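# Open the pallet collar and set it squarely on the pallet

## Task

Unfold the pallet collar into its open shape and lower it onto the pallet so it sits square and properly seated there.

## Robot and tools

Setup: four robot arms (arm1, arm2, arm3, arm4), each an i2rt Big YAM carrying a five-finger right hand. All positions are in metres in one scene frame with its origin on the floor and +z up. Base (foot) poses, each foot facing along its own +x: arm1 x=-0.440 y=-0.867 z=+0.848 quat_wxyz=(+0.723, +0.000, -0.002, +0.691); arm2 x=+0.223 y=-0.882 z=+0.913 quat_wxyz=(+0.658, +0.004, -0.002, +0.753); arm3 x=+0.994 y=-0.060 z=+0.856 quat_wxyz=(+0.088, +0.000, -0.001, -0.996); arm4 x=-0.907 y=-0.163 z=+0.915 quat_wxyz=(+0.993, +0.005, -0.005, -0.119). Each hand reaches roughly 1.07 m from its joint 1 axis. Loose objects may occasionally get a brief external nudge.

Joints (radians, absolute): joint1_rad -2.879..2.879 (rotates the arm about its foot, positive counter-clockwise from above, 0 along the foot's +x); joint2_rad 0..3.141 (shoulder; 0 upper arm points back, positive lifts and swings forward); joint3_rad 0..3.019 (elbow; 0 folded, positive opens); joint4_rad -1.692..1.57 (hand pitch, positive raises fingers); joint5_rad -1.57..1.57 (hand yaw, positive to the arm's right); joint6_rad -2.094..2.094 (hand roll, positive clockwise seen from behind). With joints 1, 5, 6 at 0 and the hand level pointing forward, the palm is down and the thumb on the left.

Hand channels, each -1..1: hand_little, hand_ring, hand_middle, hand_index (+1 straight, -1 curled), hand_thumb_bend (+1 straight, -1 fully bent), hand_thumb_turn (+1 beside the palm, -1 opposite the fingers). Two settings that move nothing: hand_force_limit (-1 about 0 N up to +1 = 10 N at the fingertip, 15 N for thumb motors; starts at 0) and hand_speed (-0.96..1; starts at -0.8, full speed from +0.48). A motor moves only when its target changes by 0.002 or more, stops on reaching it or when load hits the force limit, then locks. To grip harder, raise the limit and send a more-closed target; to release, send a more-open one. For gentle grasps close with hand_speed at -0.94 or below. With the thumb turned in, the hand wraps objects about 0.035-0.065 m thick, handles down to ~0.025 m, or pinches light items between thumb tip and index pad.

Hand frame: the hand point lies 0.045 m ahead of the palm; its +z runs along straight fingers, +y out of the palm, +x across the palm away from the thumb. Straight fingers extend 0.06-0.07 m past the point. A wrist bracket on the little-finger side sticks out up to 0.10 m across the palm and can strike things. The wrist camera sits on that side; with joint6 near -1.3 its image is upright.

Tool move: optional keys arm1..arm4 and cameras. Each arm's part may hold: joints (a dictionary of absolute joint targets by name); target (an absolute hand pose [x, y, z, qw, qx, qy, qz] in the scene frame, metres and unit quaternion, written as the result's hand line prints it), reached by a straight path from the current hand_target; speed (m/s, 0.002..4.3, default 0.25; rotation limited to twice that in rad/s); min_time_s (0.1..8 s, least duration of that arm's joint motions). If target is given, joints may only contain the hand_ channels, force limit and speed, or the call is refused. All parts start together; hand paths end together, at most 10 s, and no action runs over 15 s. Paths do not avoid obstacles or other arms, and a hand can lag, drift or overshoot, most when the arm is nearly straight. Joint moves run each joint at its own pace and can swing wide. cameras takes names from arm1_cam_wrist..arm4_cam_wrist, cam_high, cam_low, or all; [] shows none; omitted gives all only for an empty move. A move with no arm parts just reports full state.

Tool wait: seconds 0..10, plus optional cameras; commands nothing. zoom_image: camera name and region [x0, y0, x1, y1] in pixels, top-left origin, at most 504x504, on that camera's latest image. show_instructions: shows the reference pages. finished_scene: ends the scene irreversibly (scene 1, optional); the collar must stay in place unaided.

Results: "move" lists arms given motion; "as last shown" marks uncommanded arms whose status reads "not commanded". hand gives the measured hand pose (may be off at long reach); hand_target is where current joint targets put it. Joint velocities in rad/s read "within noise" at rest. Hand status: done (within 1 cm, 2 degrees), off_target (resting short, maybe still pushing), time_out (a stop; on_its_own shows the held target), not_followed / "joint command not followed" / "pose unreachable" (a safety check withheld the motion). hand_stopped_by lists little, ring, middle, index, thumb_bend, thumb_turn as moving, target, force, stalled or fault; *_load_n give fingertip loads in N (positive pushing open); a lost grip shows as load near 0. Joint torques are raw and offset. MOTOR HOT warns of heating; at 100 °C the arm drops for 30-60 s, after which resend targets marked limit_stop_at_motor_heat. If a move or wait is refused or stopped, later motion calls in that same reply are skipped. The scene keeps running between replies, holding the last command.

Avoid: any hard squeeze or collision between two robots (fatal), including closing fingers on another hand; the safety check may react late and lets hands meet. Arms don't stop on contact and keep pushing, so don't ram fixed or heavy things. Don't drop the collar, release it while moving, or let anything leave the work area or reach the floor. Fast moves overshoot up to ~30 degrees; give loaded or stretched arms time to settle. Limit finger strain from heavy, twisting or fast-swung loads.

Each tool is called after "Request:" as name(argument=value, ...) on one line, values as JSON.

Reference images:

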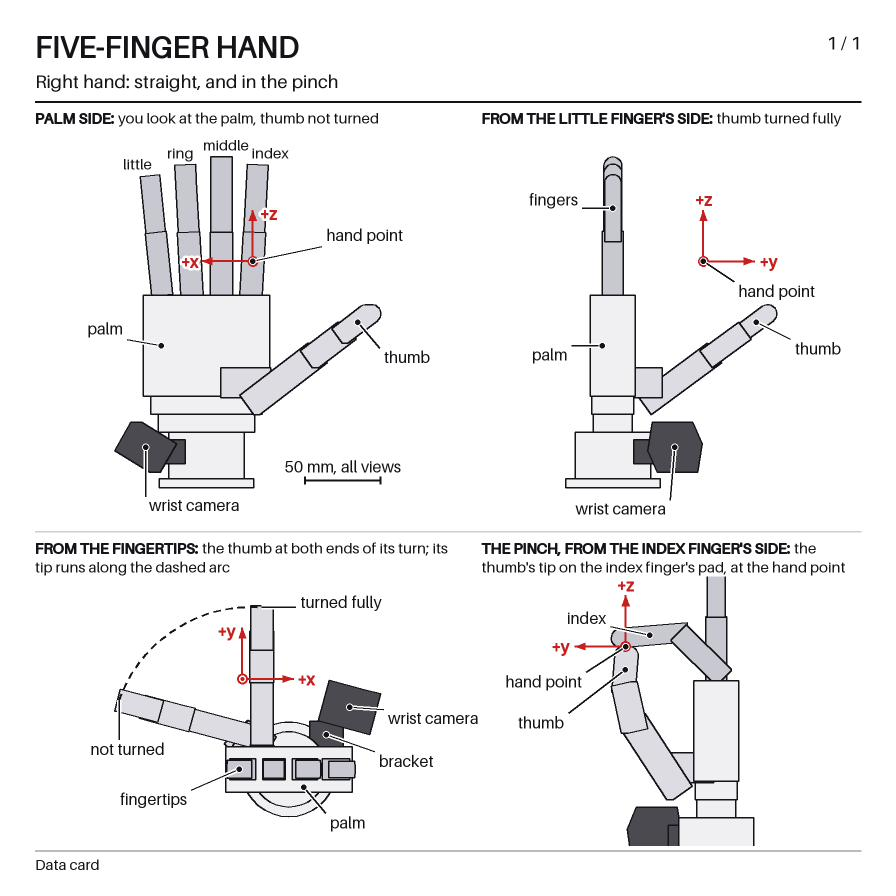

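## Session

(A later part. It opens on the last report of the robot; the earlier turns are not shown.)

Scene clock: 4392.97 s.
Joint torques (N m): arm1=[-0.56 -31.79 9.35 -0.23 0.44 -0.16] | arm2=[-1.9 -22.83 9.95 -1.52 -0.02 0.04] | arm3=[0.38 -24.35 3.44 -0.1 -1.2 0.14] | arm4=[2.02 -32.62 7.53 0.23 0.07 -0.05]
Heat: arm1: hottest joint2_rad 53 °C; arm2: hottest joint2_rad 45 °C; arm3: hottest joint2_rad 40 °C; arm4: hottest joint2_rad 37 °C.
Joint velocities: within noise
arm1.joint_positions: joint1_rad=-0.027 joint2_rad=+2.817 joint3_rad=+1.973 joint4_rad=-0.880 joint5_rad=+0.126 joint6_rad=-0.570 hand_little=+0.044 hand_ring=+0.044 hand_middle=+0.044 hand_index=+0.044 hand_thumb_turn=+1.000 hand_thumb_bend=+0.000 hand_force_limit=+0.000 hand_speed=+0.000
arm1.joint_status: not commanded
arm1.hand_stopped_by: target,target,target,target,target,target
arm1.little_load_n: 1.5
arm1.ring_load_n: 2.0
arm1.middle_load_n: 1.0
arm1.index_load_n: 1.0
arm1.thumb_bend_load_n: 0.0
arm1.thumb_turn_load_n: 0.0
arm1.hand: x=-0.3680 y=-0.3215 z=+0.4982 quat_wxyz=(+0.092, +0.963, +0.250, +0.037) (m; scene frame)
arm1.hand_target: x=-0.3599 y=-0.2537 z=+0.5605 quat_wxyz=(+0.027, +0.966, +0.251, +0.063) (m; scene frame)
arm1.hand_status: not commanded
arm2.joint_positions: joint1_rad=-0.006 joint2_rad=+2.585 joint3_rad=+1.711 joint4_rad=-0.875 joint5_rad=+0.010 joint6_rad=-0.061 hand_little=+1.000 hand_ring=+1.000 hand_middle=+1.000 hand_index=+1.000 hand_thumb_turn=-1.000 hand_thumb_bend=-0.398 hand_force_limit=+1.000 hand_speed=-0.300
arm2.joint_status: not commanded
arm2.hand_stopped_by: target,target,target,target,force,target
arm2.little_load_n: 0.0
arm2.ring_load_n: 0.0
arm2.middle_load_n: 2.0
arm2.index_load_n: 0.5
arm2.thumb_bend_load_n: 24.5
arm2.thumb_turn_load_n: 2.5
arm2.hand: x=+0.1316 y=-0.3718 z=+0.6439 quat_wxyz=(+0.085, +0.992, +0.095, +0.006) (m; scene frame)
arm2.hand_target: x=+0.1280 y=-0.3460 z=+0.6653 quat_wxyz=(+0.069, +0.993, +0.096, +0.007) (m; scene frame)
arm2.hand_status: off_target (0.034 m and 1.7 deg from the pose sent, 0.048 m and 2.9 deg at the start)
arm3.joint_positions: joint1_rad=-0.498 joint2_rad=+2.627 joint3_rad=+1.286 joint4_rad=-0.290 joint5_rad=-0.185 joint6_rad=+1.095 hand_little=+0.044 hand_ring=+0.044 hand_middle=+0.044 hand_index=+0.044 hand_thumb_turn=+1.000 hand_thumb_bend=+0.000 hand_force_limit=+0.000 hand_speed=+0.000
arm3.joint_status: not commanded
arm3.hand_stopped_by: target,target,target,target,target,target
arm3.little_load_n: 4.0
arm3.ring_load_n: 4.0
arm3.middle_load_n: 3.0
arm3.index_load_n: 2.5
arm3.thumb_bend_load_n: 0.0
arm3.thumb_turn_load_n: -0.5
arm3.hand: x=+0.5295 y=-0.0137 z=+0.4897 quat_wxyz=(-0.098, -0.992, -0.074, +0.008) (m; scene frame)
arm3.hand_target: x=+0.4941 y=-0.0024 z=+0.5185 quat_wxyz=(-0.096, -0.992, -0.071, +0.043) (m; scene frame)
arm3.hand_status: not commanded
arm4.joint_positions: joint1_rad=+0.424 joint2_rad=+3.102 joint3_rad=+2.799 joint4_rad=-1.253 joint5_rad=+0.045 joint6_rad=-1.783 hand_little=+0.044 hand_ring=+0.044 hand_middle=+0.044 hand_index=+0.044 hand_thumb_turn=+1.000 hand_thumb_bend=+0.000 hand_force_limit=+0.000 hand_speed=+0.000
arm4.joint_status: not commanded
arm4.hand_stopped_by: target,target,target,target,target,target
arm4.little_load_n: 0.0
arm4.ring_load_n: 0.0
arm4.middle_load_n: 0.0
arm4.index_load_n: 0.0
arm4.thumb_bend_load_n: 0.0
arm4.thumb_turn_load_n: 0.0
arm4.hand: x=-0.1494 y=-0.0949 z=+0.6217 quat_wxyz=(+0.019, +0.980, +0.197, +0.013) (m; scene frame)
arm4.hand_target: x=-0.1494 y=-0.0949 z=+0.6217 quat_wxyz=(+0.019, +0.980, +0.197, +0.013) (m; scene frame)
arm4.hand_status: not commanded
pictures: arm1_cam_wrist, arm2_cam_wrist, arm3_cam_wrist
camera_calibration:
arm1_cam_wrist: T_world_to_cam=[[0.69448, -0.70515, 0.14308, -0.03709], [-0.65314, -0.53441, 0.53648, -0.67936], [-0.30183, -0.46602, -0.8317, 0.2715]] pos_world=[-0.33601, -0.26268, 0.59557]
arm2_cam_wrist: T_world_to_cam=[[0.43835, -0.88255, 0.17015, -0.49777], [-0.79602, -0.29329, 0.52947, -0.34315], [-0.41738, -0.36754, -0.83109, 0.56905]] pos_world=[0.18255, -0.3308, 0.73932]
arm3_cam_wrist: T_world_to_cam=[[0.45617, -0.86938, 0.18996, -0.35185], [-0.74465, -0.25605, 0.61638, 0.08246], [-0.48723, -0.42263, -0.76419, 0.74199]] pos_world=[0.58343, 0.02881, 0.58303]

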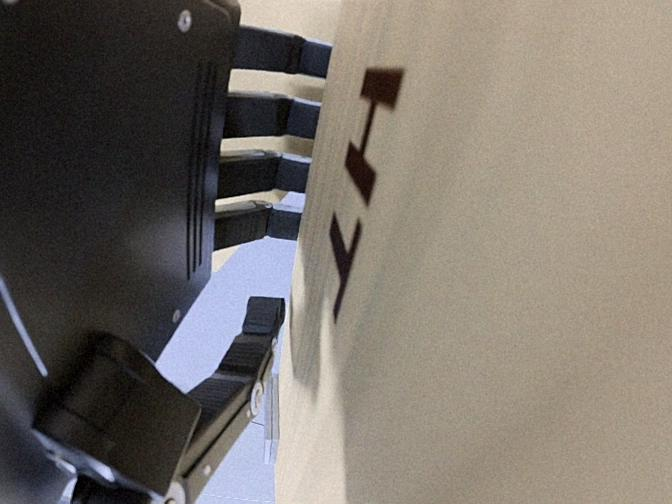

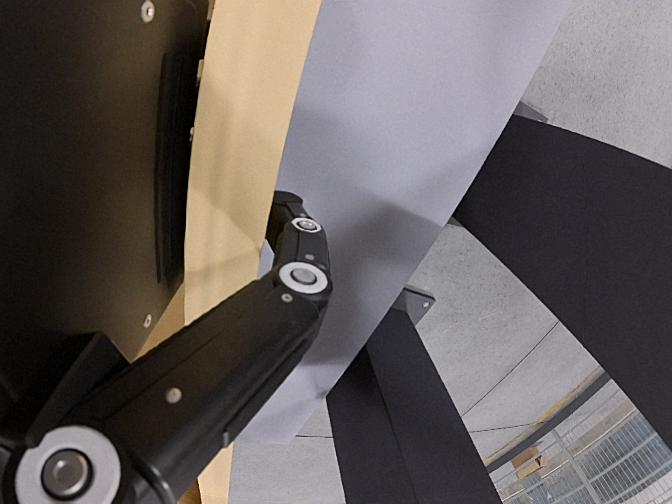

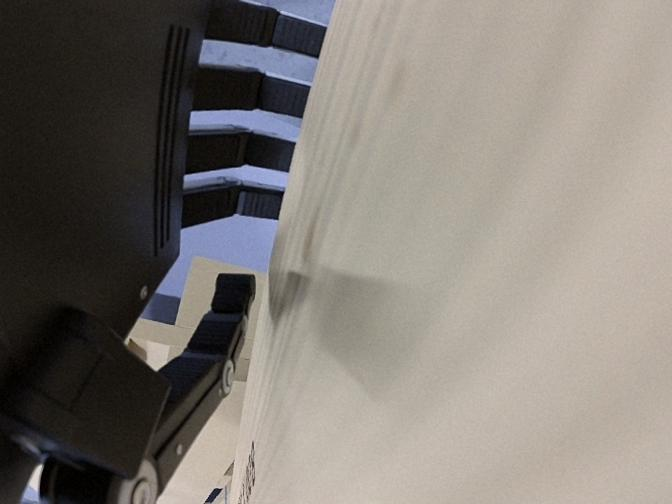

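Request:
move(cameras=["cam_low"])

Request:
zoom_image(camera="cam_low", region=[450, 230, 700, 430])

Scene clock: 4406.57 s.
Joint torques (N m): arm1=[-0.56 -31.74 9.37 -0.38 0.39 -0.17] | arm2=[-1.67 -22.65 9.84 -1.51 0.01 0.04] | arm3=[0.32 -24.18 3.36 -0.1 -1.22 0.06] | arm4=[2.02 -32.67 7.47 0.28 0.08 -0.05]
Heat: arm1: hottest joint2_rad 53 °C; arm2: hottest joint2_rad 45 °C; arm3: hottest joint2_rad 40 °C; arm4: hottest joint2_rad 37 °C.
Joint velocities: within noise
arm1.joint_positions: joint1_rad=-0.027 joint2_rad=+2.817 joint3_rad=+1.973 joint4_rad=-0.880 joint5_rad=+0.126 joint6_rad=-0.570 hand_little=+0.044 hand_ring=+0.044 hand_middle=+0.044 hand_index=+0.044 hand_thumb_turn=+1.000 hand_thumb_bend=+0.000 hand_force_limit=+0.000 hand_speed=+0.000
arm1.joint_status: not commanded
arm1.hand_stopped_by: target,target,target,target,target,target
arm1.little_load_n: 1.5
arm1.ring_load_n: 2.0
arm1.middle_load_n: 1.0
arm1.index_load_n: 1.0
arm1.thumb_bend_load_n: 0.0
arm1.thumb_turn_load_n: 0.0
arm1.hand: x=-0.3680 y=-0.3215 z=+0.4982 quat_wxyz=(+0.092, +0.963, +0.250, +0.037) (m; scene frame)
arm1.hand_target: x=-0.3599 y=-0.2537 z=+0.5605 quat_wxyz=(+0.027, +0.966, +0.251, +0.063) (m; scene frame)
arm1.hand_status: not commanded
arm2.joint_positions: joint1_rad=-0.006 joint2_rad=+2.585 joint3_rad=+1.711 joint4_rad=-0.875 joint5_rad=+0.010 joint6_rad=-0.061 hand_little=+1.000 hand_ring=+1.000 hand_middle=+1.000 hand_index=+1.000 hand_thumb_turn=-1.000 hand_thumb_bend=-0.398 hand_force_limit=+1.000 hand_speed=-0.300
arm2.joint_status: not commanded
arm2.hand_stopped_by: target,target,target,target,force,target
arm2.little_load_n: 0.0
arm2.ring_load_n: 0.0
arm2.middle_load_n: 2.0
arm2.index_load_n: 0.5
arm2.thumb_bend_load_n: 24.0
arm2.thumb_turn_load_n: 3.0
arm2.hand: x=+0.1316 y=-0.3718 z=+0.6439 quat_wxyz=(+0.085, +0.992, +0.095, +0.006) (m; scene frame)
arm2.hand_target: x=+0.1280 y=-0.3460 z=+0.6653 quat_wxyz=(+0.069, +0.993, +0.096, +0.007) (m; scene frame)
arm2.hand_status: off_target (0.034 m and 1.7 deg from the pose sent, 0.048 m and 2.9 deg at the start)
arm3.joint_positions: joint1_rad=-0.498 joint2_rad=+2.627 joint3_rad=+1.286 joint4_rad=-0.290 joint5_rad=-0.185 joint6_rad=+1.095 hand_little=+0.044 hand_ring=+0.044 hand_middle=+0.044 hand_index=+0.044 hand_thumb_turn=+1.000 hand_thumb_bend=+0.000 hand_force_limit=+0.000 hand_speed=+0.000
arm3.joint_status: not commanded
arm3.hand_stopped_by: target,target,target,target,target,target
arm3.little_load_n: 4.0
arm3.ring_load_n: 4.0
arm3.middle_load_n: 3.0
arm3.index_load_n: 2.5
arm3.thumb_bend_load_n: 0.0
arm3.thumb_turn_load_n: 0.0
arm3.hand: x=+0.5295 y=-0.0137 z=+0.4897 quat_wxyz=(-0.098, -0.992, -0.074, +0.008) (m; scene frame)
arm3.hand_target: x=+0.4941 y=-0.0024 z=+0.5185 quat_wxyz=(-0.096, -0.992, -0.071, +0.043) (m; scene frame)
arm3.hand_status: not commanded
arm4.joint_positions: joint1_rad=+0.424 joint2_rad=+3.102 joint3_rad=+2.799 joint4_rad=-1.253 joint5_rad=+0.045 joint6_rad=-1.783 hand_little=+0.044 hand_ring=+0.044 hand_middle=+0.044 hand_index=+0.044 hand_thumb_turn=+1.000 hand_thumb_bend=+0.000 hand_force_limit=+0.000 hand_speed=+0.000
arm4.joint_status: not commanded
arm4.hand_stopped_by: target,target,target,target,target,target
arm4.little_load_n: 0.0
arm4.ring_load_n: 0.0
arm4.middle_load_n: 0.0
arm4.index_load_n: 0.0
arm4.thumb_bend_load_n: 0.0
arm4.thumb_turn_load_n: 0.0
arm4.hand: x=-0.1494 y=-0.0949 z=+0.6217 quat_wxyz=(+0.019, +0.980, +0.197, +0.013) (m; scene frame)
arm4.hand_target: x=-0.1494 y=-0.0949 z=+0.6217 quat_wxyz=(+0.019, +0.980, +0.197, +0.013) (m; scene frame)
arm4.hand_status: not commanded
pictures: cam_low

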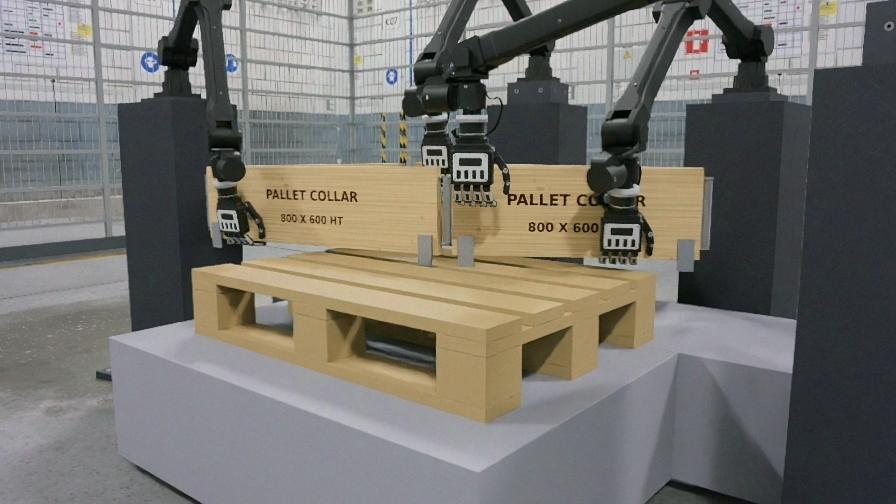

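Scaled by 2.016 from the camera's image (finer frame: 1280x720).

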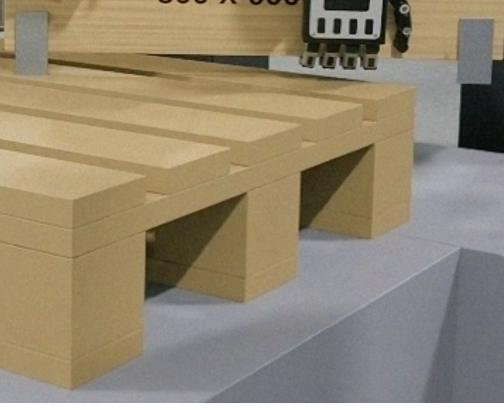

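Request:
move(arm2={"target": [0.1316, -0.372, 0.648, 0.075, 0.9925, 0.0956, 0.0067], "speed": 0.02}, cameras=[])

Request:
move(arm2={"joints": {"hand_thumb_bend": 0.1, "hand_speed": -0.6}}, cameras=["arm2_cam_wrist", "cam_low"])

Scene clock: 4501.20 s.
Joint torques (N m): arm1=[-0.73 -32.32 9.25 -0.35 0.46 -0.13] | arm2=[-1.96 -22.71 4.86 0.05 0.04 0.04] | arm3=[-0.79 -24.7 3.34 -0.18 -1.24 0.04] | arm4=[1.79 -32.44 7.5 0.21 0.07 -0.07]
Heat: arm1: hottest joint2_rad 52 °C; arm2: hottest joint2_rad 44 °C; arm3: hottest joint2_rad 40 °C; arm4: hottest joint2_rad 38 °C.
move: arm2 done
Joint velocities: within noise
arm1, arm3, arm4: as last shown
arm1.joint_positions: joint1_rad=-0.027 joint2_rad=+2.817 joint3_rad=+1.974 joint4_rad=-0.879 joint5_rad=+0.126 joint6_rad=-0.570 hand_little=+0.044 hand_ring=+0.044 hand_middle=+0.044 hand_index=+0.044 hand_thumb_turn=+1.000 hand_thumb_bend=+0.000 hand_force_limit=+0.000 hand_speed=+0.000
arm1.index_load_n: 2.0
arm1.hand: x=-0.3681 y=-0.3206 z=+0.4982 quat_wxyz=(+0.091, +0.963, +0.250, +0.037)
arm1.hand_target: x=-0.3599 y=-0.2536 z=+0.5606 quat_wxyz=(+0.027, +0.966, +0.251, +0.063)
arm2.joint_positions: joint1_rad=-0.006 joint2_rad=+2.581 joint3_rad=+1.691 joint4_rad=-0.844 joint5_rad=+0.009 joint6_rad=-0.062 hand_little=+1.000 hand_ring=+1.000 hand_middle=+1.000 hand_index=+1.000 hand_thumb_turn=-1.000 hand_thumb_bend=-0.398 hand_force_limit=+1.000 hand_speed=-0.300
arm2.joint_status: not commanded
arm2.hand_stopped_by: target,target,target,target,force,target
arm2.little_load_n: 0.0
arm2.ring_load_n: 0.0
arm2.middle_load_n: 1.5
arm2.index_load_n: 0.5
arm2.thumb_bend_load_n: 19.5
arm2.thumb_turn_load_n: 1.5
arm2.hand: x=+0.1317 y=-0.3736 z=+0.6398 quat_wxyz=(+0.077, +0.992, +0.095, +0.005)
arm2.hand_target: x=+0.1317 y=-0.3720 z=+0.6479 quat_wxyz=(+0.075, +0.993, +0.096, +0.007)
arm2.hand_status: done (0.008 m and 0.3 deg from the pose sent, 0.004 m and 1.1 deg at the start)
arm3.joint_positions: joint1_rad=-0.498 joint2_rad=+2.627 joint3_rad=+1.286 joint4_rad=-0.290 joint5_rad=-0.184 joint6_rad=+1.095 hand_little=+0.044 hand_ring=+0.044 hand_middle=+0.044 hand_index=+0.044 hand_thumb_turn=+1.000 hand_thumb_bend=+0.000 hand_force_limit=+0.000 hand_speed=+0.000
arm3.ring_load_n: 3.5
arm3.middle_load_n: 2.5
arm3.index_load_n: 2.0
arm3.hand: x=+0.5294 y=-0.0136 z=+0.4896 quat_wxyz=(-0.098, -0.992, -0.074, +0.008)
arm3.hand_target: x=+0.4940 y=-0.0023 z=+0.5185 quat_wxyz=(-0.096, -0.992, -0.071, +0.043)
arm4.middle_load_n: -0.5

Scene clock: 4502.57 s.
Joint torques (N m): arm1=[-0.26 -31.79 9.17 -0.44 0.46 -0.14] | arm2=[-1.79 -22.95 4.83 0.01 0.01 0.05] | arm3=[-0.62 -24.35 3.4 -0.08 -1.18 0.1] | arm4=[1.96 -32.5 7.51 0.24 0.07 -0.07]
Heat: arm1: hottest joint2_rad 52 °C; arm2: hottest joint2_rad 44 °C; arm3: hottest joint2_rad 40 °C; arm4: hottest joint2_rad 38 °C.
move: arm2 done
Joint velocities: within noise
arm1, arm3, arm4: as last shown
arm1.joint_positions: joint1_rad=-0.027 joint2_rad=+2.817 joint3_rad=+1.974 joint4_rad=-0.878 joint5_rad=+0.125 joint6_rad=-0.570 hand_little=+0.044 hand_ring=+0.044 hand_middle=+0.044 hand_index=+0.044 hand_thumb_turn=+1.000 hand_thumb_bend=+0.000 hand_force_limit=+0.000 hand_speed=+0.000
arm1.ring_load_n: 2.5
arm1.middle_load_n: 1.5
arm1.index_load_n: 2.5
arm1.thumb_bend_load_n: -0.5
arm1.hand: x=-0.3681 y=-0.3203 z=+0.4981 quat_wxyz=(+0.090, +0.963, +0.250, +0.037)
arm2.joint_positions: joint1_rad=-0.006 joint2_rad=+2.581 joint3_rad=+1.691 joint4_rad=-0.844 joint5_rad=+0.009 joint6_rad=-0.062 hand_little=+1.000 hand_ring=+1.000 hand_middle=+1.000 hand_index=+1.000 hand_thumb_turn=-1.000 hand_thumb_bend=+0.100 hand_force_limit=+1.000 hand_speed=-0.600
arm2.joint_status: all done
arm2.hand_stopped_by: target,target,target,target,target,target
arm2.little_load_n: 0.0
arm2.ring_load_n: 0.0
arm2.middle_load_n: 0.0
arm2.index_load_n: 0.0
arm2.thumb_bend_load_n: 0.0
arm2.thumb_turn_load_n: 0.0
arm2.hand: x=+0.1317 y=-0.3736 z=+0.6398 quat_wxyz=(+0.077, +0.992, +0.095, +0.005)
arm2.hand_target: x=+0.1317 y=-0.3720 z=+0.6479 quat_wxyz=(+0.075, +0.993, +0.096, +0.007)
arm2.hand_status: not commanded
arm3.joint_positions: joint1_rad=-0.498 joint2_rad=+2.627 joint3_rad=+1.286 joint4_rad=-0.290 joint5_rad=-0.185 joint6_rad=+1.095 hand_little=+0.044 hand_ring=+0.044 hand_middle=+0.044 hand_index=+0.044 hand_thumb_turn=+1.000 hand_thumb_bend=+0.000 hand_force_limit=+0.000 hand_speed=+0.000
arm3.little_load_n: 3.0
arm3.ring_load_n: 3.0
arm3.middle_load_n: 2.0
arm3.index_load_n: 1.5
arm3.hand: x=+0.5294 y=-0.0133 z=+0.4897 quat_wxyz=(-0.098, -0.992, -0.074, +0.008)
arm4.middle_load_n: 0.0
arm2_cam_wrist: T_world_to_cam=[[0.43961, -0.88449, 0.15629, -0.49077], [-0.79424, -0.30155, 0.52749, -0.34347], [-0.41943, -0.35602, -0.83506, 0.57222]] pos_world=[0.18296, -0.33393, 0.73572]

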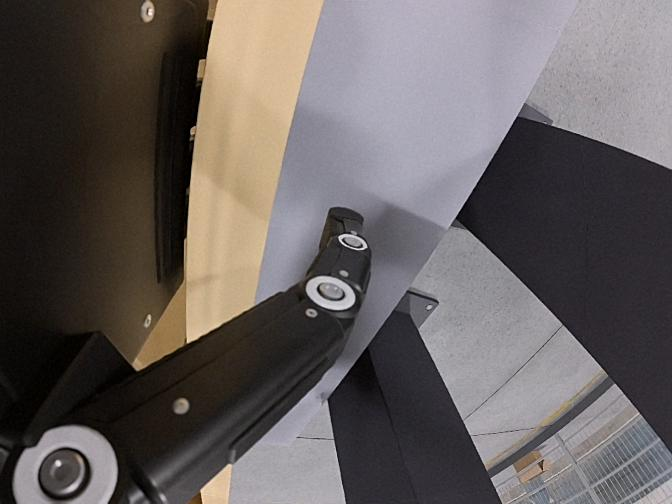

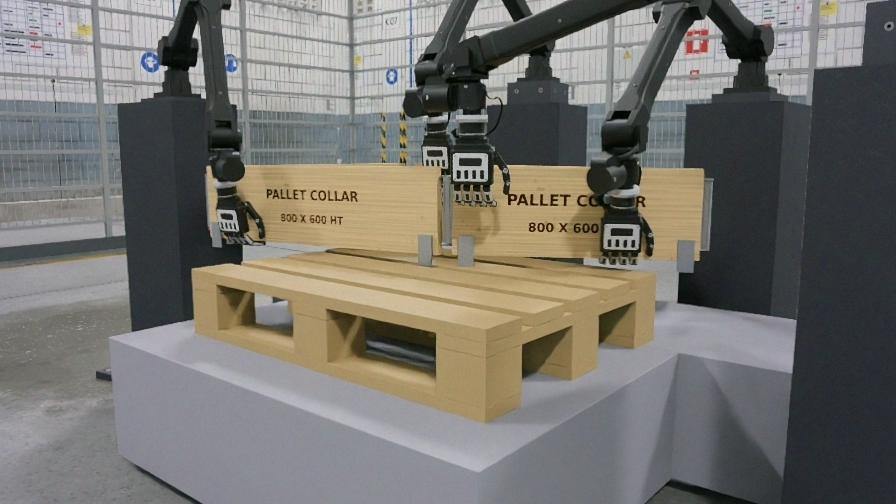

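Request:
move(arm2={"target": [0.131, -0.360, 0.650, 0.0, 0.9973, 0.0732, 0.0], "speed": 0.04}, cameras=["arm2_cam_wrist"])

Scene clock: 4511.00 s.
Joint torques (N m): arm1=[-0.32 -31.44 9.21 -0.38 0.45 -0.14] | arm2=[-2.78 -22.24 4.66 1.01 -0.18 0.19] | arm3=[0.44 -24.47 3.48 -0.05 -1.24 0.05] | arm4=[2.26 -32.56 7.49 0.25 0.08 -0.07]
Heat: arm1: hottest joint2_rad 52 °C; arm2: hottest joint2_rad 44 °C; arm3: hottest joint2_rad 40 °C; arm4: hottest joint2_rad 38 °C.
move: arm2 off_target
Joint velocities: within noise
arm1, arm3, arm4: as last shown
arm1.little_load_n: 1.0
arm1.index_load_n: 2.0
arm2.joint_positions: joint1_rad=-0.007 joint2_rad=+2.507 joint3_rad=+1.561 joint4_rad=-0.658 joint5_rad=+0.006 joint6_rad=-0.040 hand_little=+1.000 hand_ring=+1.000 hand_middle=+1.000 hand_index=+1.000 hand_thumb_turn=-1.000 hand_thumb_bend=+0.100 hand_force_limit=+1.000 hand_speed=-0.600
arm2.joint_status: not commanded
arm2.hand_stopped_by: target,target,target,target,target,target
arm2.little_load_n: 0.0
arm2.ring_load_n: 0.5
arm2.middle_load_n: 0.0
arm2.index_load_n: 0.0
arm2.thumb_bend_load_n: -0.5
arm2.thumb_turn_load_n: 0.0
arm2.hand: x=+0.1294 y=-0.3676 z=+0.6415 quat_wxyz=(+0.012, +0.996, +0.084, +0.002)
arm2.hand_target: x=+0.1310 y=-0.3600 z=+0.6499 quat_wxyz=(+0.000, +0.997, +0.073, +0.000)
arm2.hand_status: off_target (0.012 m and 1.9 deg from the pose sent, 0.017 m and 9.3 deg at the start)
arm4.ring_load_n: -0.5
arm2_cam_wrist: T_world_to_cam=[[0.42019, -0.90686, 0.03231, -0.41082], [-0.79277, -0.34954, 0.49934, -0.34414], [-0.44153, -0.23544, -0.86581, 0.64163]] pos_world=[0.1831, -0.34178, 0.74064]

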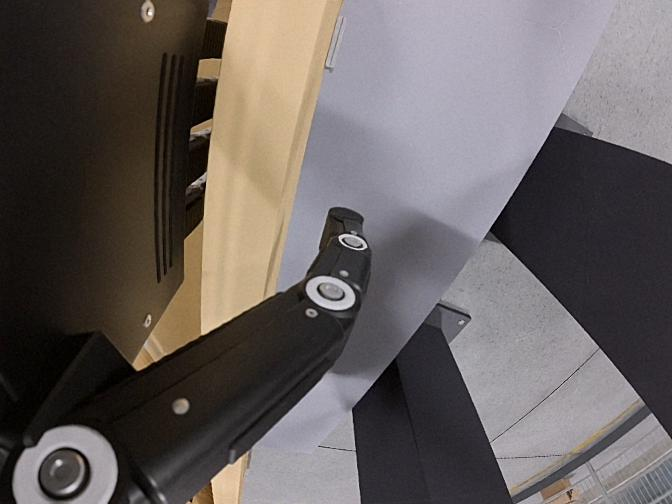

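Request:
move(arm2={"target": [0.131, -0.353, 0.650, 0.0, 0.9973, 0.0732, 0.0], "speed": 0.04})

Request:
move(arm2={"target": [0.131, -0.354, 0.600, 0.0, 0.9973, 0.0732, 0.0], "speed": 0.04}, cameras=["arm2_cam_wrist"])

Scene clock: 4517.33 s.
Joint torques (N m): arm1=[-0.32 -32.56 9.24 -0.42 0.48 -0.19] | arm2=[-2.49 -21.42 6.71 0.31 -0.17 0.17] | arm3=[-0.5 -23.94 3.29 0.02 -1.19 0.07] | arm4=[1.96 -32.62 7.5 0.2 0.07 -0.04]
Heat: arm1: hottest joint2_rad 52 °C; arm2: hottest joint2_rad 44 °C; arm3: hottest joint2_rad 40 °C; arm4: hottest joint2_rad 38 °C.
move: arm2 off_target
Joint velocities: within noise
arm1, arm3, arm4: as last shown
arm1.ring_load_n: 2.0
arm1.middle_load_n: 2.0
arm1.index_load_n: 2.5
arm1.thumb_bend_load_n: 0.0
arm2.joint_positions: joint1_rad=-0.009 joint2_rad=+2.507 joint3_rad=+1.561 joint4_rad=-0.658 joint5_rad=+0.006 joint6_rad=-0.040 hand_little=+1.000 hand_ring=+1.000 hand_middle=+1.000 hand_index=+1.000 hand_thumb_turn=-1.000 hand_thumb_bend=+0.100 hand_force_limit=+1.000 hand_speed=-0.600
arm2.joint_status: not commanded
arm2.hand_stopped_by: target,target,target,target,target,target
arm2.little_load_n: 0.0
arm2.ring_load_n: 0.0
arm2.middle_load_n: 0.0
arm2.index_load_n: 0.0
arm2.thumb_bend_load_n: 0.0
arm2.thumb_turn_load_n: 0.0
arm2.hand: x=+0.1301 y=-0.3675 z=+0.6415 quat_wxyz=(+0.012, +0.996, +0.083, +0.002)
arm2.hand_target: x=+0.1310 y=-0.3532 z=+0.6501 quat_wxyz=(+0.000, +0.997, +0.073, +0.000)
arm2.hand_status: off_target (0.017 m and 1.8 deg from the pose sent, 0.017 m and 1.9 deg at the start)
arm3.little_load_n: 3.5
arm4.ring_load_n: 0.0
pictures: none

Scene clock: 4519.10 s.
Joint torques (N m): arm1=[-0.38 -31.79 9.28 -0.42 0.47 -0.16] | arm2=[-2.55 -19.6 7.64 0.94 -0.16 0.18] | arm3=[-0.03 -22.65 3.32 -0.16 -1.16 0.1] | arm4=[1.79 -32.67 7.51 0.2 0.07 -0.05]
Heat: arm1: hottest joint2_rad 52 °C; arm2: hottest joint2_rad 44 °C; arm3: hottest joint2_rad 40 °C; arm4: hottest joint2_rad 38 °C.
move: arm2 off_target
Joint velocities: within noise
arm1, arm3, arm4: as last shown
arm1.ring_load_n: 2.5
arm2.joint_positions: joint1_rad=-0.009 joint2_rad=+2.588 joint3_rad=+1.591 joint4_rad=-0.617 joint5_rad=+0.005 joint6_rad=-0.040 hand_little=+1.000 hand_ring=+1.000 hand_middle=+1.000 hand_index=+1.000 hand_thumb_turn=-1.000 hand_thumb_bend=+0.100 hand_force_limit=+1.000 hand_speed=-0.600
arm2.joint_status: not commanded
arm2.hand_stopped_by: target,target,target,target,target,target
arm2.little_load_n: 0.0
arm2.ring_load_n: 0.0
arm2.middle_load_n: 0.0
arm2.index_load_n: 0.0
arm2.thumb_bend_load_n: 0.0
arm2.thumb_turn_load_n: 0.0
arm2.hand: x=+0.1308 y=-0.3733 z=+0.6027 quat_wxyz=(+0.017, +0.996, +0.083, +0.002)
arm2.hand_target: x=+0.1312 y=-0.3544 z=+0.6007 quat_wxyz=(+0.000, +0.997, +0.073, +0.000)
arm2.hand_status: off_target (0.020 m and 2.3 deg from the pose sent, 0.044 m and 1.8 deg at the start)
arm3.index_load_n: 2.0
arm2_cam_wrist: T_world_to_cam=[[0.41845, -0.90727, 0.04191, -0.42113], [-0.7937, -0.34286, 0.50248, -0.32498], [-0.44152, -0.24353, -0.86357, 0.60295]] pos_world=[0.18449, -0.34666, 0.70164]

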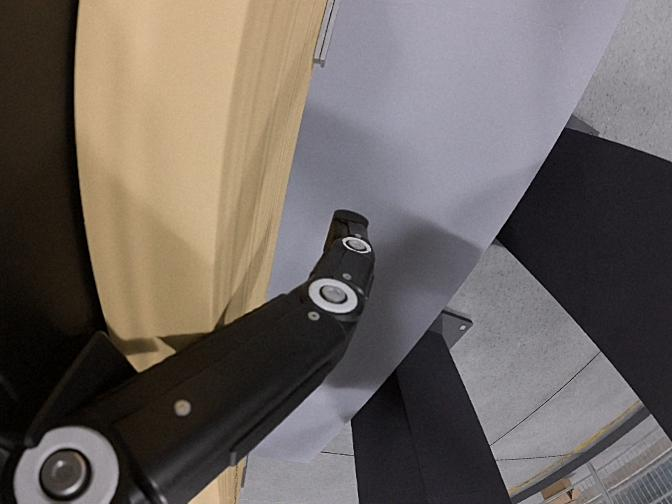

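Request:
move(arm2={"target": [0.131, -0.342, 0.590, 0.0, 0.9973, 0.0732, 0.0], "speed": 0.06}, cameras=["arm2_cam_wrist"])

Scene clock: 4535.13 s.
Joint torques (N m): arm1=[-0.67 -31.97 9.29 -0.4 0.46 -0.16] | arm2=[-2.61 -17.85 10 1.68 -0.08 0.19] | arm3=[0.85 -24.94 3.23 0.17 -1.22 0.07] | arm4=[1.9 -32.56 7.45 0.21 0.08 -0.05]
Heat: arm1: hottest joint2_rad 52 °C; arm2: hottest joint2_rad 44 °C; arm3: hottest joint2_rad 40 °C; arm4: hottest joint2_rad 38 °C.
move: arm2 off_target
Joint velocities: within noise
arm1, arm3, arm4: as last shown
arm1.joint_positions: joint1_rad=-0.027 joint2_rad=+2.817 joint3_rad=+1.974 joint4_rad=-0.877 joint5_rad=+0.125 joint6_rad=-0.570 hand_little=+0.044 hand_ring=+0.044 hand_middle=+0.044 hand_index=+0.044 hand_thumb_turn=+1.000 hand_thumb_bend=+0.000 hand_force_limit=+0.000 hand_speed=+0.000
arm1.little_load_n: 1.5
arm1.middle_load_n: 1.5
arm1.index_load_n: 2.0
arm1.hand: x=-0.3681 y=-0.3202 z=+0.4980 quat_wxyz=(+0.090, +0.963, +0.250, +0.037)
arm2.joint_positions: joint1_rad=-0.010 joint2_rad=+2.600 joint3_rad=+1.617 joint4_rad=-0.652 joint5_rad=+0.003 joint6_rad=-0.045 hand_little=+1.000 hand_ring=+1.000 hand_middle=+1.000 hand_index=+1.000 hand_thumb_turn=-1.000 hand_thumb_bend=+0.101 hand_force_limit=+1.000 hand_speed=-0.600
arm2.joint_status: not commanded
arm2.hand_stopped_by: target,target,target,target,target,target
arm2.little_load_n: 0.0
arm2.ring_load_n: 0.0
arm2.middle_load_n: 0.0
arm2.index_load_n: 0.0
arm2.thumb_bend_load_n: 2.5
arm2.thumb_turn_load_n: 1.5
arm2.hand: x=+0.1311 y=-0.3729 z=+0.6029 quat_wxyz=(+0.028, +0.996, +0.085, +0.001)
arm2.hand_target: x=+0.1314 y=-0.3433 z=+0.5922 quat_wxyz=(+0.000, +0.997, +0.073, +0.000)
arm2.hand_status: off_target (0.033 m and 3.5 deg from the pose sent, 0.034 m and 2.3 deg at the start)
arm3.ring_load_n: 3.5
arm3.middle_load_n: 2.5
arm2_cam_wrist: T_world_to_cam=[[0.42223, -0.90442, 0.06127, -0.43195], [-0.79256, -0.33551, 0.5092, -0.32616], [-0.43998, -0.26356, -0.85846, 0.59256]] pos_world=[0.18459, -0.34392, 0.70124]

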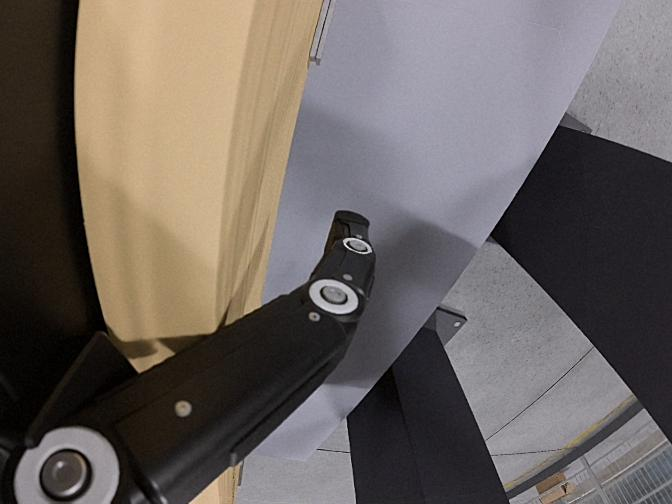

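Request:
move(arm2={"target": [0.131, -0.366, 0.617, 0.0, 0.9973, 0.0732, 0.0], "speed": 0.04})

Request:
move(arm2={"joints": {"hand_thumb_bend": -0.8, "hand_speed": -0.5, "hand_force_limit": 0.9}}, cameras=["arm2_cam_wrist"])

Scene clock: 4546.83 s.
Joint torques (N m): arm1=[-0.62 -31.91 9.31 -0.28 0.48 -0.15] | arm2=[-2.32 -22.24 4.31 0.94 -0.06 0.21] | arm3=[-0.26 -24.53 3.34 -0.25 -1.19 0.11] | arm4=[1.85 -32.79 7.49 0.29 0.07 -0.04]
Heat: arm1: hottest joint2_rad 52 °C; arm2: hottest joint2_rad 43 °C; arm3: hottest joint2_rad 40 °C; arm4: hottest joint2_rad 38 °C.
move: arm2 done
Joint velocities: within noise
arm1, arm3, arm4: as last shown
arm1.index_load_n: 2.5
arm2.joint_positions: joint1_rad=-0.010 joint2_rad=+2.566 joint3_rad=+1.570 joint4_rad=-0.605 joint5_rad=+0.003 joint6_rad=-0.039 hand_little=+1.000 hand_ring=+1.000 hand_middle=+1.000 hand_index=+1.000 hand_thumb_turn=-1.000 hand_thumb_bend=+0.100 hand_force_limit=+1.000 hand_speed=-0.600
arm2.joint_status: not commanded
arm2.hand_stopped_by: target,target,target,target,target,target
arm2.little_load_n: 0.0
arm2.ring_load_n: 0.0
arm2.middle_load_n: 0.0
arm2.index_load_n: 0.0
arm2.thumb_bend_load_n: 0.0
arm2.thumb_turn_load_n: 0.0
arm2.hand: x=+0.1307 y=-0.3728 z=+0.6098 quat_wxyz=(+0.011, +0.997, +0.082, +0.000)
arm2.hand_target: x=+0.1310 y=-0.3660 z=+0.6169 quat_wxyz=(+0.000, +0.997, +0.073, +0.000)
arm2.hand_status: done (0.010 m and 1.6 deg from the pose sent, 0.016 m and 3.5 deg at the start)
arm3.little_load_n: 3.0
arm3.ring_load_n: 3.0
arm3.middle_load_n: 1.5
arm3.index_load_n: 1.5
arm4.middle_load_n: 0.5
pictures: none

Scene clock: 4548.43 s.
Joint torques (N m): arm1=[-0.38 -31.38 9.29 -0.47 0.46 -0.16] | arm2=[-2.37 -22.01 4.45 1.01 -0.09 0.34] | arm3=[-0.5 -24.18 3.43 -0.01 -1.19 0.1] | arm4=[1.96 -32.44 7.46 0.23 0.07 -0.04]
Heat: arm1: hottest joint2_rad 52 °C; arm2: hottest joint2_rad 43 °C; arm3: hottest joint2_rad 40 °C; arm4: hottest joint2_rad 38 °C.
move: arm2 off_target
Joint velocities: within noise
arm1.joint_positions: joint1_rad=-0.027 joint2_rad=+2.817 joint3_rad=+1.974 joint4_rad=-0.877 joint5_rad=+0.125 joint6_rad=-0.570 hand_little=+0.044 hand_ring=+0.044 hand_middle=+0.044 hand_index=+0.044 hand_thumb_turn=+1.000 hand_thumb_bend=+0.000 hand_force_limit=+0.000 hand_speed=+0.000
arm1.joint_status: not commanded
arm1.hand_stopped_by: target,target,target,target,target,target
arm1.little_load_n: 1.0
arm1.ring_load_n: 2.5
arm1.middle_load_n: 1.5
arm1.index_load_n: 2.5
arm1.thumb_bend_load_n: 0.0
arm1.thumb_turn_load_n: 0.0
arm1.hand: x=-0.3681 y=-0.3202 z=+0.4980 quat_wxyz=(+0.090, +0.963, +0.250, +0.037)
arm1.hand_target: x=-0.3599 y=-0.2536 z=+0.5606 quat_wxyz=(+0.027, +0.966, +0.251, +0.063)
arm1.hand_status: not commanded
arm2.joint_positions: joint1_rad=-0.010 joint2_rad=+2.566 joint3_rad=+1.568 joint4_rad=-0.605 joint5_rad=+0.003 joint6_rad=-0.052 hand_little=+1.000 hand_ring=+1.000 hand_middle=+1.000 hand_index=+1.000 hand_thumb_turn=-1.000 hand_thumb_bend=-0.380 hand_force_limit=+0.900 hand_speed=-0.500
arm2.joint_status: hand_thumb_bend off_target (ended at -0.380, target -0.800); the others done
arm2.hand_stopped_by: target,target,target,target,force,target
arm2.little_load_n: 0.0
arm2.ring_load_n: 0.0
arm2.middle_load_n: 0.0
arm2.index_load_n: 0.0
arm2.thumb_bend_load_n: 14.5
arm2.thumb_turn_load_n: 2.5
arm2.hand: x=+0.1316 y=-0.3738 z=+0.6097 quat_wxyz=(+0.011, +0.996, +0.088, +0.000)
arm2.hand_target: x=+0.1311 y=-0.3660 z=+0.6170 quat_wxyz=(+0.000, +0.997, +0.073, +0.000)
arm2.hand_status: not commanded
arm3.joint_positions: joint1_rad=-0.498 joint2_rad=+2.627 joint3_rad=+1.286 joint4_rad=-0.290 joint5_rad=-0.185 joint6_rad=+1.095 hand_little=+0.044 hand_ring=+0.044 hand_middle=+0.044 hand_index=+0.044 hand_thumb_turn=+1.000 hand_thumb_bend=+0.000 hand_force_limit=+0.000 hand_speed=+0.000
arm3.joint_status: not commanded
arm3.hand_stopped_by: target,target,target,target,target,target
arm3.little_load_n: 3.5
arm3.ring_load_n: 3.0
arm3.middle_load_n: 2.0
arm3.index_load_n: 1.5
arm3.thumb_bend_load_n: 0.0
arm3.thumb_turn_load_n: 0.0
arm3.hand: x=+0.5294 y=-0.0133 z=+0.4897 quat_wxyz=(-0.098, -0.992, -0.074, +0.008)
arm3.hand_target: x=+0.4940 y=-0.0023 z=+0.5185 quat_wxyz=(-0.096, -0.992, -0.071, +0.043)
arm3.hand_status: not commanded
arm4.joint_positions: joint1_rad=+0.424 joint2_rad=+3.102 joint3_rad=+2.799 joint4_rad=-1.253 joint5_rad=+0.045 joint6_rad=-1.783 hand_little=+0.044 hand_ring=+0.044 hand_middle=+0.044 hand_index=+0.044 hand_thumb_turn=+1.000 hand_thumb_bend=+0.000 hand_force_limit=+0.000 hand_speed=+0.000
arm4.joint_status: not commanded
arm4.hand_stopped_by: target,target,target,target,target,target
arm4.little_load_n: 0.0
arm4.ring_load_n: 0.5
arm4.middle_load_n: 0.0
arm4.index_load_n: 0.0
arm4.thumb_bend_load_n: 0.0
arm4.thumb_turn_load_n: 0.0
arm4.hand: x=-0.1494 y=-0.0949 z=+0.6217 quat_wxyz=(+0.019, +0.980, +0.197, +0.013)
arm4.hand_target: x=-0.1494 y=-0.0949 z=+0.6217 quat_wxyz=(+0.019, +0.980, +0.197, +0.013)
arm4.hand_status: not commanded
arm2_cam_wrist: T_world_to_cam=[[0.42852, -0.90304, 0.02997, -0.41465], [-0.788, -0.35729, 0.5014, -0.33354], [-0.44207, -0.23847, -0.8647, 0.61198]] pos_world=[0.1854, -0.34768, 0.70884]

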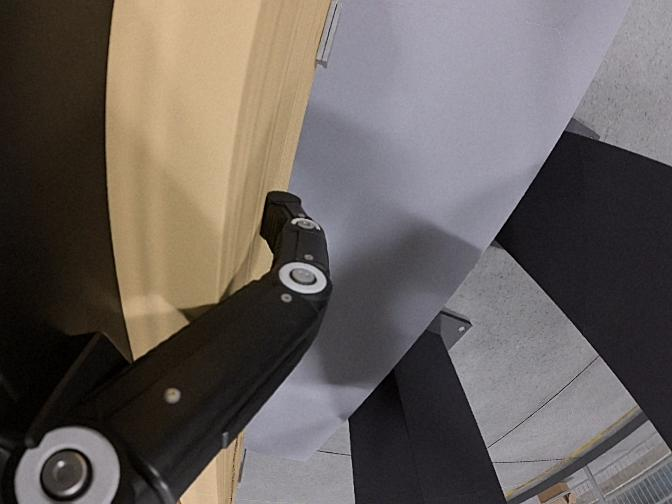

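Request:
move(arm1={"joints": {"joint2_rad": 2.76, "joint3_rad": 2.045, "joint4_rad": -0.870}, "min_time_s": 3}, arm3={"joints": {"joint2_rad": 2.603, "joint3_rad": 1.315, "joint4_rad": -0.278}, "min_time_s": 3}, cameras=["cam_low"])

Request:
zoom_image(camera="cam_low", region=[400, 220, 520, 290])

Scene clock: 4561.70 s.
Joint torques (N m): arm1=[-0.62 -29.16 10.86 0.23 0.46 -0.13] | arm2=[-2.2 -22.12 4.44 0.96 -0.06 0.34] | arm3=[0.38 -22.07 4.05 0.53 -1.08 0.08] | arm4=[2.26 -32.67 7.53 0.14 0.06 -0.06]
Heat: arm1: hottest joint2_rad 52 °C; arm2: hottest joint2_rad 44 °C; arm3: hottest joint2_rad 40 °C; arm4: hottest joint2_rad 38 °C.
move: arm1 done; arm3 done
Joint velocities: within noise
arm1.joint_positions: joint1_rad=-0.027 joint2_rad=+2.817 joint3_rad=+1.974 joint4_rad=-0.877 joint5_rad=+0.125 joint6_rad=-0.570 hand_little=+0.044 hand_ring=+0.044 hand_middle=+0.044 hand_index=+0.044 hand_thumb_turn=+1.000 hand_thumb_bend=+0.000 hand_force_limit=+0.000 hand_speed=+0.000
arm1.joint_status: all done
arm1.hand_stopped_by: target,target,target,target,target,target
arm1.little_load_n: 1.0
arm1.ring_load_n: 2.0
arm1.middle_load_n: 1.0
arm1.index_load_n: 2.0
arm1.thumb_bend_load_n: 0.0
arm1.thumb_turn_load_n: 0.0
arm1.hand: x=-0.3681 y=-0.3200 z=+0.4980 quat_wxyz=(+0.090, +0.963, +0.250, +0.037)
arm1.hand_target: x=-0.3599 y=-0.2550 z=+0.5428 quat_wxyz=(+0.028, +0.966, +0.251, +0.063)
arm1.hand_status: not commanded
arm2, arm4: as last shown
arm2.hand: x=+0.1317 y=-0.3738 z=+0.6097 quat_wxyz=(+0.011, +0.996, +0.088, +0.000)
arm3.joint_positions: joint1_rad=-0.499 joint2_rad=+2.631 joint3_rad=+1.288 joint4_rad=-0.285 joint5_rad=-0.187 joint6_rad=+1.095 hand_little=+0.044 hand_ring=+0.044 hand_middle=+0.044 hand_index=+0.044 hand_thumb_turn=+1.000 hand_thumb_bend=+0.000 hand_force_limit=+0.000 hand_speed=+0.000
arm3.joint_status: all done
arm3.hand_stopped_by: target,target,target,target,target,target
arm3.little_load_n: 2.5
arm3.ring_load_n: 2.5
arm3.middle_load_n: 1.0
arm3.index_load_n: 0.5
arm3.thumb_bend_load_n: 0.0
arm3.thumb_turn_load_n: 0.0
arm3.hand: x=+0.5284 y=-0.0128 z=+0.4883 quat_wxyz=(-0.098, -0.992, -0.074, +0.010)
arm3.hand_target: x=+0.4967 y=-0.0033 z=+0.5055 quat_wxyz=(-0.096, -0.992, -0.071, +0.043)
arm3.hand_status: not commanded
arm4.ring_load_n: 0.0

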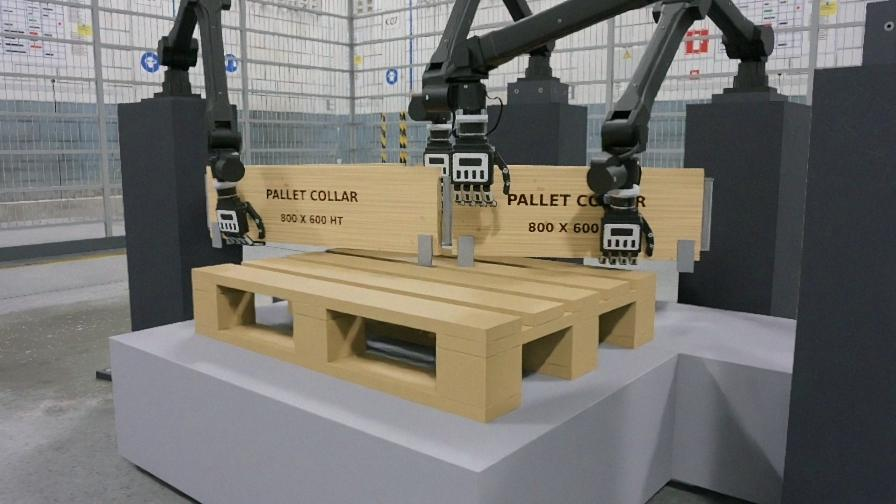

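Scaled by 4.200 from the camera's image (finer frame: 1280x720).

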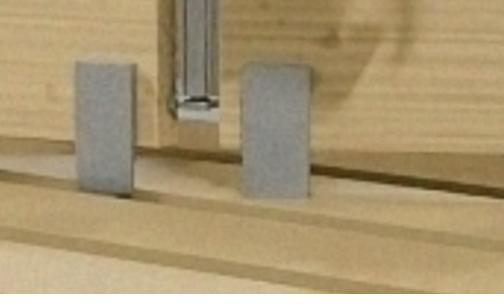

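Request:
move(arm1={"joints": {"joint2_rad": 2.79, "joint3_rad": 2.055, "joint4_rad": -0.865}, "min_time_s": 3}, arm3={"joints": {"joint2_rad": 2.625, "joint3_rad": 1.323, "joint4_rad": -0.270}, "min_time_s": 3}, cameras=[])

Scene clock: 4570.50 s.
Joint torques (N m): arm1=[-0.67 -26.99 10.48 0.39 0.48 -0.16] | arm2=[-2.26 -22.24 4.44 0.9 -0.08 0.36] | arm3=[0.26 -20.48 4 0.66 -0.87 0.02] | arm4=[2.2 -32.32 7.47 0.31 0.06 -0.06]
Heat: arm1: hottest joint2_rad 52 °C; arm2: hottest joint2_rad 45 °C; arm3: hottest joint2_rad 39 °C; arm4: hottest joint2_rad 38 °C.
move: arm1 done; arm3 done
Joint velocities: within noise
arm1.joint_positions: joint1_rad=-0.027 joint2_rad=+2.822 joint3_rad=+1.989 joint4_rad=-0.877 joint5_rad=+0.125 joint6_rad=-0.570 hand_little=+0.044 hand_ring=+0.044 hand_middle=+0.044 hand_index=+0.044 hand_thumb_turn=+1.000 hand_thumb_bend=+0.000 hand_force_limit=+0.000 hand_speed=+0.000
arm1.joint_status: all done
arm1.hand_stopped_by: target,target,target,target,target,target
arm1.little_load_n: 1.5
arm1.ring_load_n: 1.5
arm1.middle_load_n: 0.5
arm1.index_load_n: 0.5
arm1.thumb_bend_load_n: 0.0
arm1.thumb_turn_load_n: 0.0
arm1.hand: x=-0.3677 y=-0.3145 z=+0.4972 quat_wxyz=(+0.085, +0.964, +0.250, +0.039)
arm1.hand_target: x=-0.3604 y=-0.2620 z=+0.5266 quat_wxyz=(+0.035, +0.965, +0.251, +0.060)
arm1.hand_status: not commanded
arm2, arm4: as last shown
arm2.joint_positions: joint1_rad=-0.010 joint2_rad=+2.566 joint3_rad=+1.568 joint4_rad=-0.604 joint5_rad=+0.003 joint6_rad=-0.053 hand_little=+1.000 hand_ring=+1.000 hand_middle=+1.000 hand_index=+1.000 hand_thumb_turn=-1.000 hand_thumb_bend=-0.380 hand_force_limit=+0.900 hand_speed=-0.500
arm2.thumb_bend_load_n: 15.0
arm2.hand: x=+0.1317 y=-0.3734 z=+0.6098 quat_wxyz=(+0.011, +0.996, +0.089, +0.000)
arm2.hand_target: x=+0.1311 y=-0.3660 z=+0.6169 quat_wxyz=(+0.000, +0.997, +0.073, +0.000)
arm3.joint_positions: joint1_rad=-0.502 joint2_rad=+2.639 joint3_rad=+1.295 joint4_rad=-0.283 joint5_rad=-0.193 joint6_rad=+1.095 hand_little=+0.044 hand_ring=+0.044 hand_middle=+0.044 hand_index=+0.044 hand_thumb_turn=+1.000 hand_thumb_bend=+0.000 hand_force_limit=+0.000 hand_speed=+0.000
arm3.joint_status: all done
arm3.hand_stopped_by: target,target,target,target,target,target
arm3.little_load_n: 1.5
arm3.ring_load_n: 1.5
arm3.middle_load_n: 0.0
arm3.index_load_n: 1.0
arm3.thumb_bend_load_n: 0.0
arm3.thumb_turn_load_n: 0.0
arm3.hand: x=+0.5272 y=-0.0125 z=+0.4861 quat_wxyz=(-0.101, -0.992, -0.072, +0.012)
arm3.hand_target: x=+0.5001 y=-0.0044 z=+0.4962 quat_wxyz=(-0.097, -0.992, -0.071, +0.040)
arm3.hand_status: not commanded

Request:
move(arm1={"joints": {"joint2_rad": 2.81, "joint3_rad": 2.06, "joint4_rad": -0.862}, "min_time_s": 3}, arm3={"joints": {"joint2_rad": 2.642, "joint3_rad": 1.329, "joint4_rad": -0.263}, "min_time_s": 3}, cameras=[])

Scene clock: 4581.67 s.
Joint torques (N m): arm1=[-0.44 -25.11 9.57 0.47 0.44 -0.14] | arm2=[-2.43 -22.53 4.49 0.79 -0.07 0.37] | arm3=[0.09 -19.43 3.66 0.76 -0.48 0.09] | arm4=[2.08 -32.67 7.51 0.16 0.07 -0.06]
Heat: arm1: hottest joint2_rad 52 °C; arm2: hottest joint2_rad 45 °C; arm3: hottest joint2_rad 39 °C; arm4: hottest joint2_rad 38 °C.
move: arm1 done; arm3 done
Joint velocities: within noise
arm1.joint_positions: joint1_rad=-0.027 joint2_rad=+2.827 joint3_rad=+2.005 joint4_rad=-0.877 joint5_rad=+0.125 joint6_rad=-0.570 hand_little=+0.044 hand_ring=+0.044 hand_middle=+0.044 hand_index=+0.044 hand_thumb_turn=+1.000 hand_thumb_bend=+0.000 hand_force_limit=+0.000 hand_speed=+0.000
arm1.joint_status: all done
arm1.hand_stopped_by: target,target,target,target,target,target
arm1.little_load_n: 2.0
arm1.ring_load_n: 1.0
arm1.middle_load_n: 0.0
arm1.index_load_n: 0.0
arm1.thumb_bend_load_n: 0.0
arm1.thumb_turn_load_n: 0.0
arm1.hand: x=-0.3673 y=-0.3082 z=+0.4973 quat_wxyz=(+0.080, +0.964, +0.249, +0.041)
arm1.hand_target: x=-0.3608 y=-0.2675 z=+0.5159 quat_wxyz=(+0.040, +0.965, +0.252, +0.058)
arm1.hand_status: not commanded
arm2, arm4: as last shown
arm2.joint_positions: joint1_rad=-0.010 joint2_rad=+2.565 joint3_rad=+1.568 joint4_rad=-0.603 joint5_rad=+0.003 joint6_rad=-0.054 hand_little=+1.000 hand_ring=+1.000 hand_middle=+1.000 hand_index=+1.000 hand_thumb_turn=-1.000 hand_thumb_bend=-0.380 hand_force_limit=+0.900 hand_speed=-0.500
arm2.thumb_bend_load_n: 15.5
arm2.hand: x=+0.1316 y=-0.3730 z=+0.6100 quat_wxyz=(+0.010, +0.996, +0.090, +0.000)
arm3.joint_positions: joint1_rad=-0.502 joint2_rad=+2.645 joint3_rad=+1.306 joint4_rad=-0.275 joint5_rad=-0.201 joint6_rad=+1.095 hand_little=+0.044 hand_ring=+0.044 hand_middle=+0.044 hand_index=+0.044 hand_thumb_turn=+1.000 hand_thumb_bend=+0.000 hand_force_limit=+0.000 hand_speed=+0.000
arm3.joint_status: all done
arm3.hand_stopped_by: target,target,target,target,target,target
arm3.little_load_n: 0.0
arm3.ring_load_n: 0.0
arm3.middle_load_n: 0.5
arm3.index_load_n: 1.0
arm3.thumb_bend_load_n: 0.0
arm3.thumb_turn_load_n: 0.0
arm3.hand: x=+0.5215 y=-0.0121 z=+0.4848 quat_wxyz=(-0.102, -0.992, -0.073, +0.019)
arm3.hand_target: x=+0.5030 y=-0.0054 z=+0.4889 quat_wxyz=(-0.098, -0.992, -0.071, +0.038)
arm3.hand_status: not commanded

Request:
move(arm1={"target": [-0.395, -0.250, 0.503, 0.0802, 0.9648, 0.2495, 0.0207], "speed": 0.05}, cameras=["cam_high", "arm1_cam_wrist", "cam_low"])

Scene clock: 4595.13 s.
Joint torques (N m): arm1=[-0.15 -24.47 9.25 -0.57 -0.02 0.11] | arm2=[-2.26 -22.12 4.4 0.96 -0.07 0.37] | arm3=[0.44 -20.07 3.49 0.61 -0.44 0.06] | arm4=[1.9 -32.73 7.6 0.23 0.07 -0.05]
Heat: arm1: hottest joint2_rad 52 °C; arm2: hottest joint2_rad 46 °C; arm3: hottest joint2_rad 38 °C; arm4: hottest joint2_rad 38 °C.
move: arm1 off_target
Joint velocities: within noise
arm1.joint_positions: joint1_rad=+0.003 joint2_rad=+2.975 joint3_rad=+2.349 joint4_rad=-1.110 joint5_rad=+0.086 joint6_rad=-0.551 hand_little=+0.044 hand_ring=+0.044 hand_middle=+0.044 hand_index=+0.044 hand_thumb_turn=+1.000 hand_thumb_bend=+0.000 hand_force_limit=+0.000 hand_speed=+0.000
arm1.joint_status: not commanded
arm1.hand_stopped_by: target,target,target,target,target,target
arm1.little_load_n: 0.0
arm1.ring_load_n: 0.0
arm1.middle_load_n: 0.0
arm1.index_load_n: 0.0
arm1.thumb_bend_load_n: 0.0
arm1.thumb_turn_load_n: 0.0
arm1.hand: x=-0.3909 y=-0.2628 z=+0.4991 quat_wxyz=(+0.091, +0.963, +0.254, +0.018)
arm1.hand_target: x=-0.3949 y=-0.2504 z=+0.5033 quat_wxyz=(+0.080, +0.965, +0.250, +0.021)
arm1.hand_status: off_target (0.014 m and 1.4 deg from the pose sent, 0.065 m and 2.3 deg at the start)
arm2, arm3, arm4: as last shown
arm2.thumb_bend_load_n: 15.0
arm2.thumb_turn_load_n: 2.0
arm3.joint_positions: joint1_rad=-0.502 joint2_rad=+2.645 joint3_rad=+1.312 joint4_rad=-0.272 joint5_rad=-0.204 joint6_rad=+1.095 hand_little=+0.044 hand_ring=+0.044 hand_middle=+0.044 hand_index=+0.044 hand_thumb_turn=+1.000 hand_thumb_bend=+0.000 hand_force_limit=+0.000 hand_speed=+0.000
arm3.middle_load_n: 0.0
arm3.index_load_n: 0.5
arm3.hand: x=+0.5170 y=-0.0112 z=+0.4856 quat_wxyz=(-0.102, -0.992, -0.073, +0.024)
arm3.hand_target: x=+0.5031 y=-0.0054 z=+0.4890 quat_wxyz=(-0.098, -0.992, -0.071, +0.038)
pictures: arm1_cam_wrist, cam_high, cam_low
arm1_cam_wrist: T_world_to_cam=[[0.70215, -0.70133, 0.12296, 0.03403], [-0.63075, -0.53254, 0.5644, -0.66819], [-0.33035, -0.47385, -0.81629, 0.27183]] pos_world=[-0.35555, -0.20316, 0.59484]

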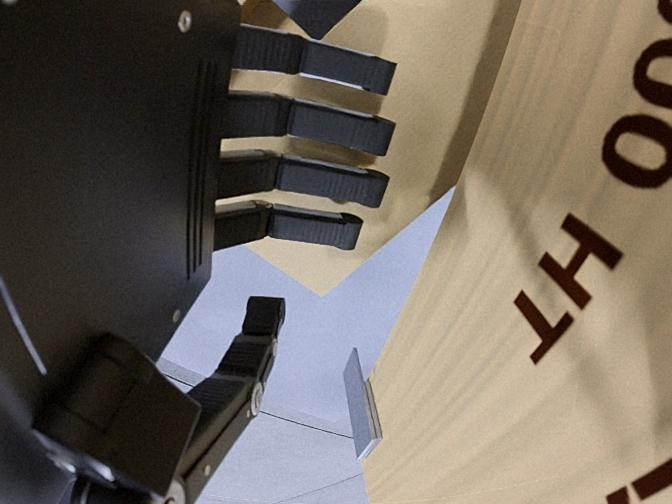

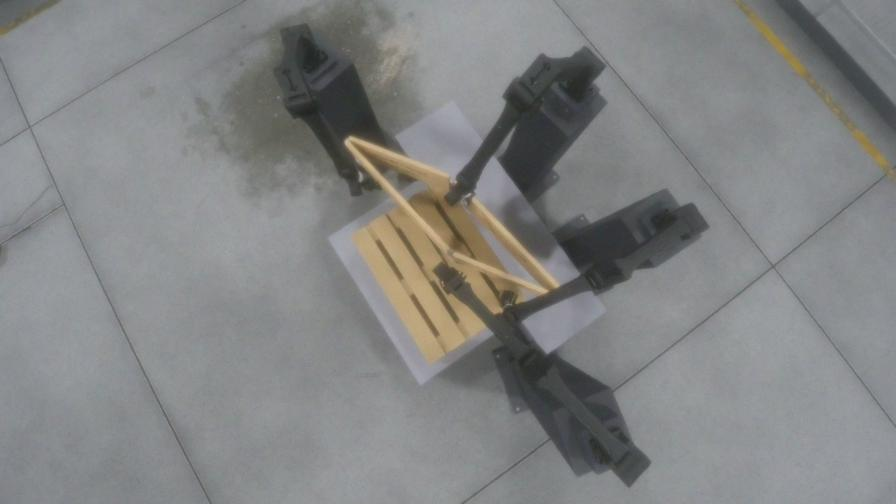

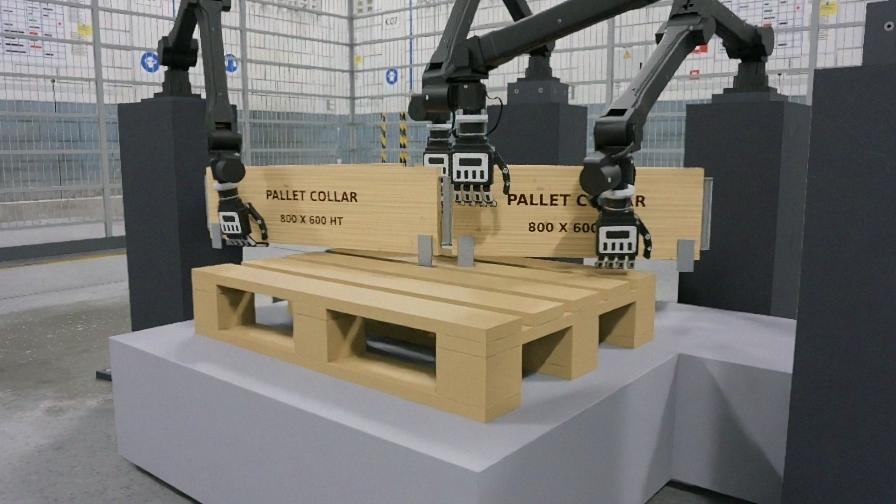

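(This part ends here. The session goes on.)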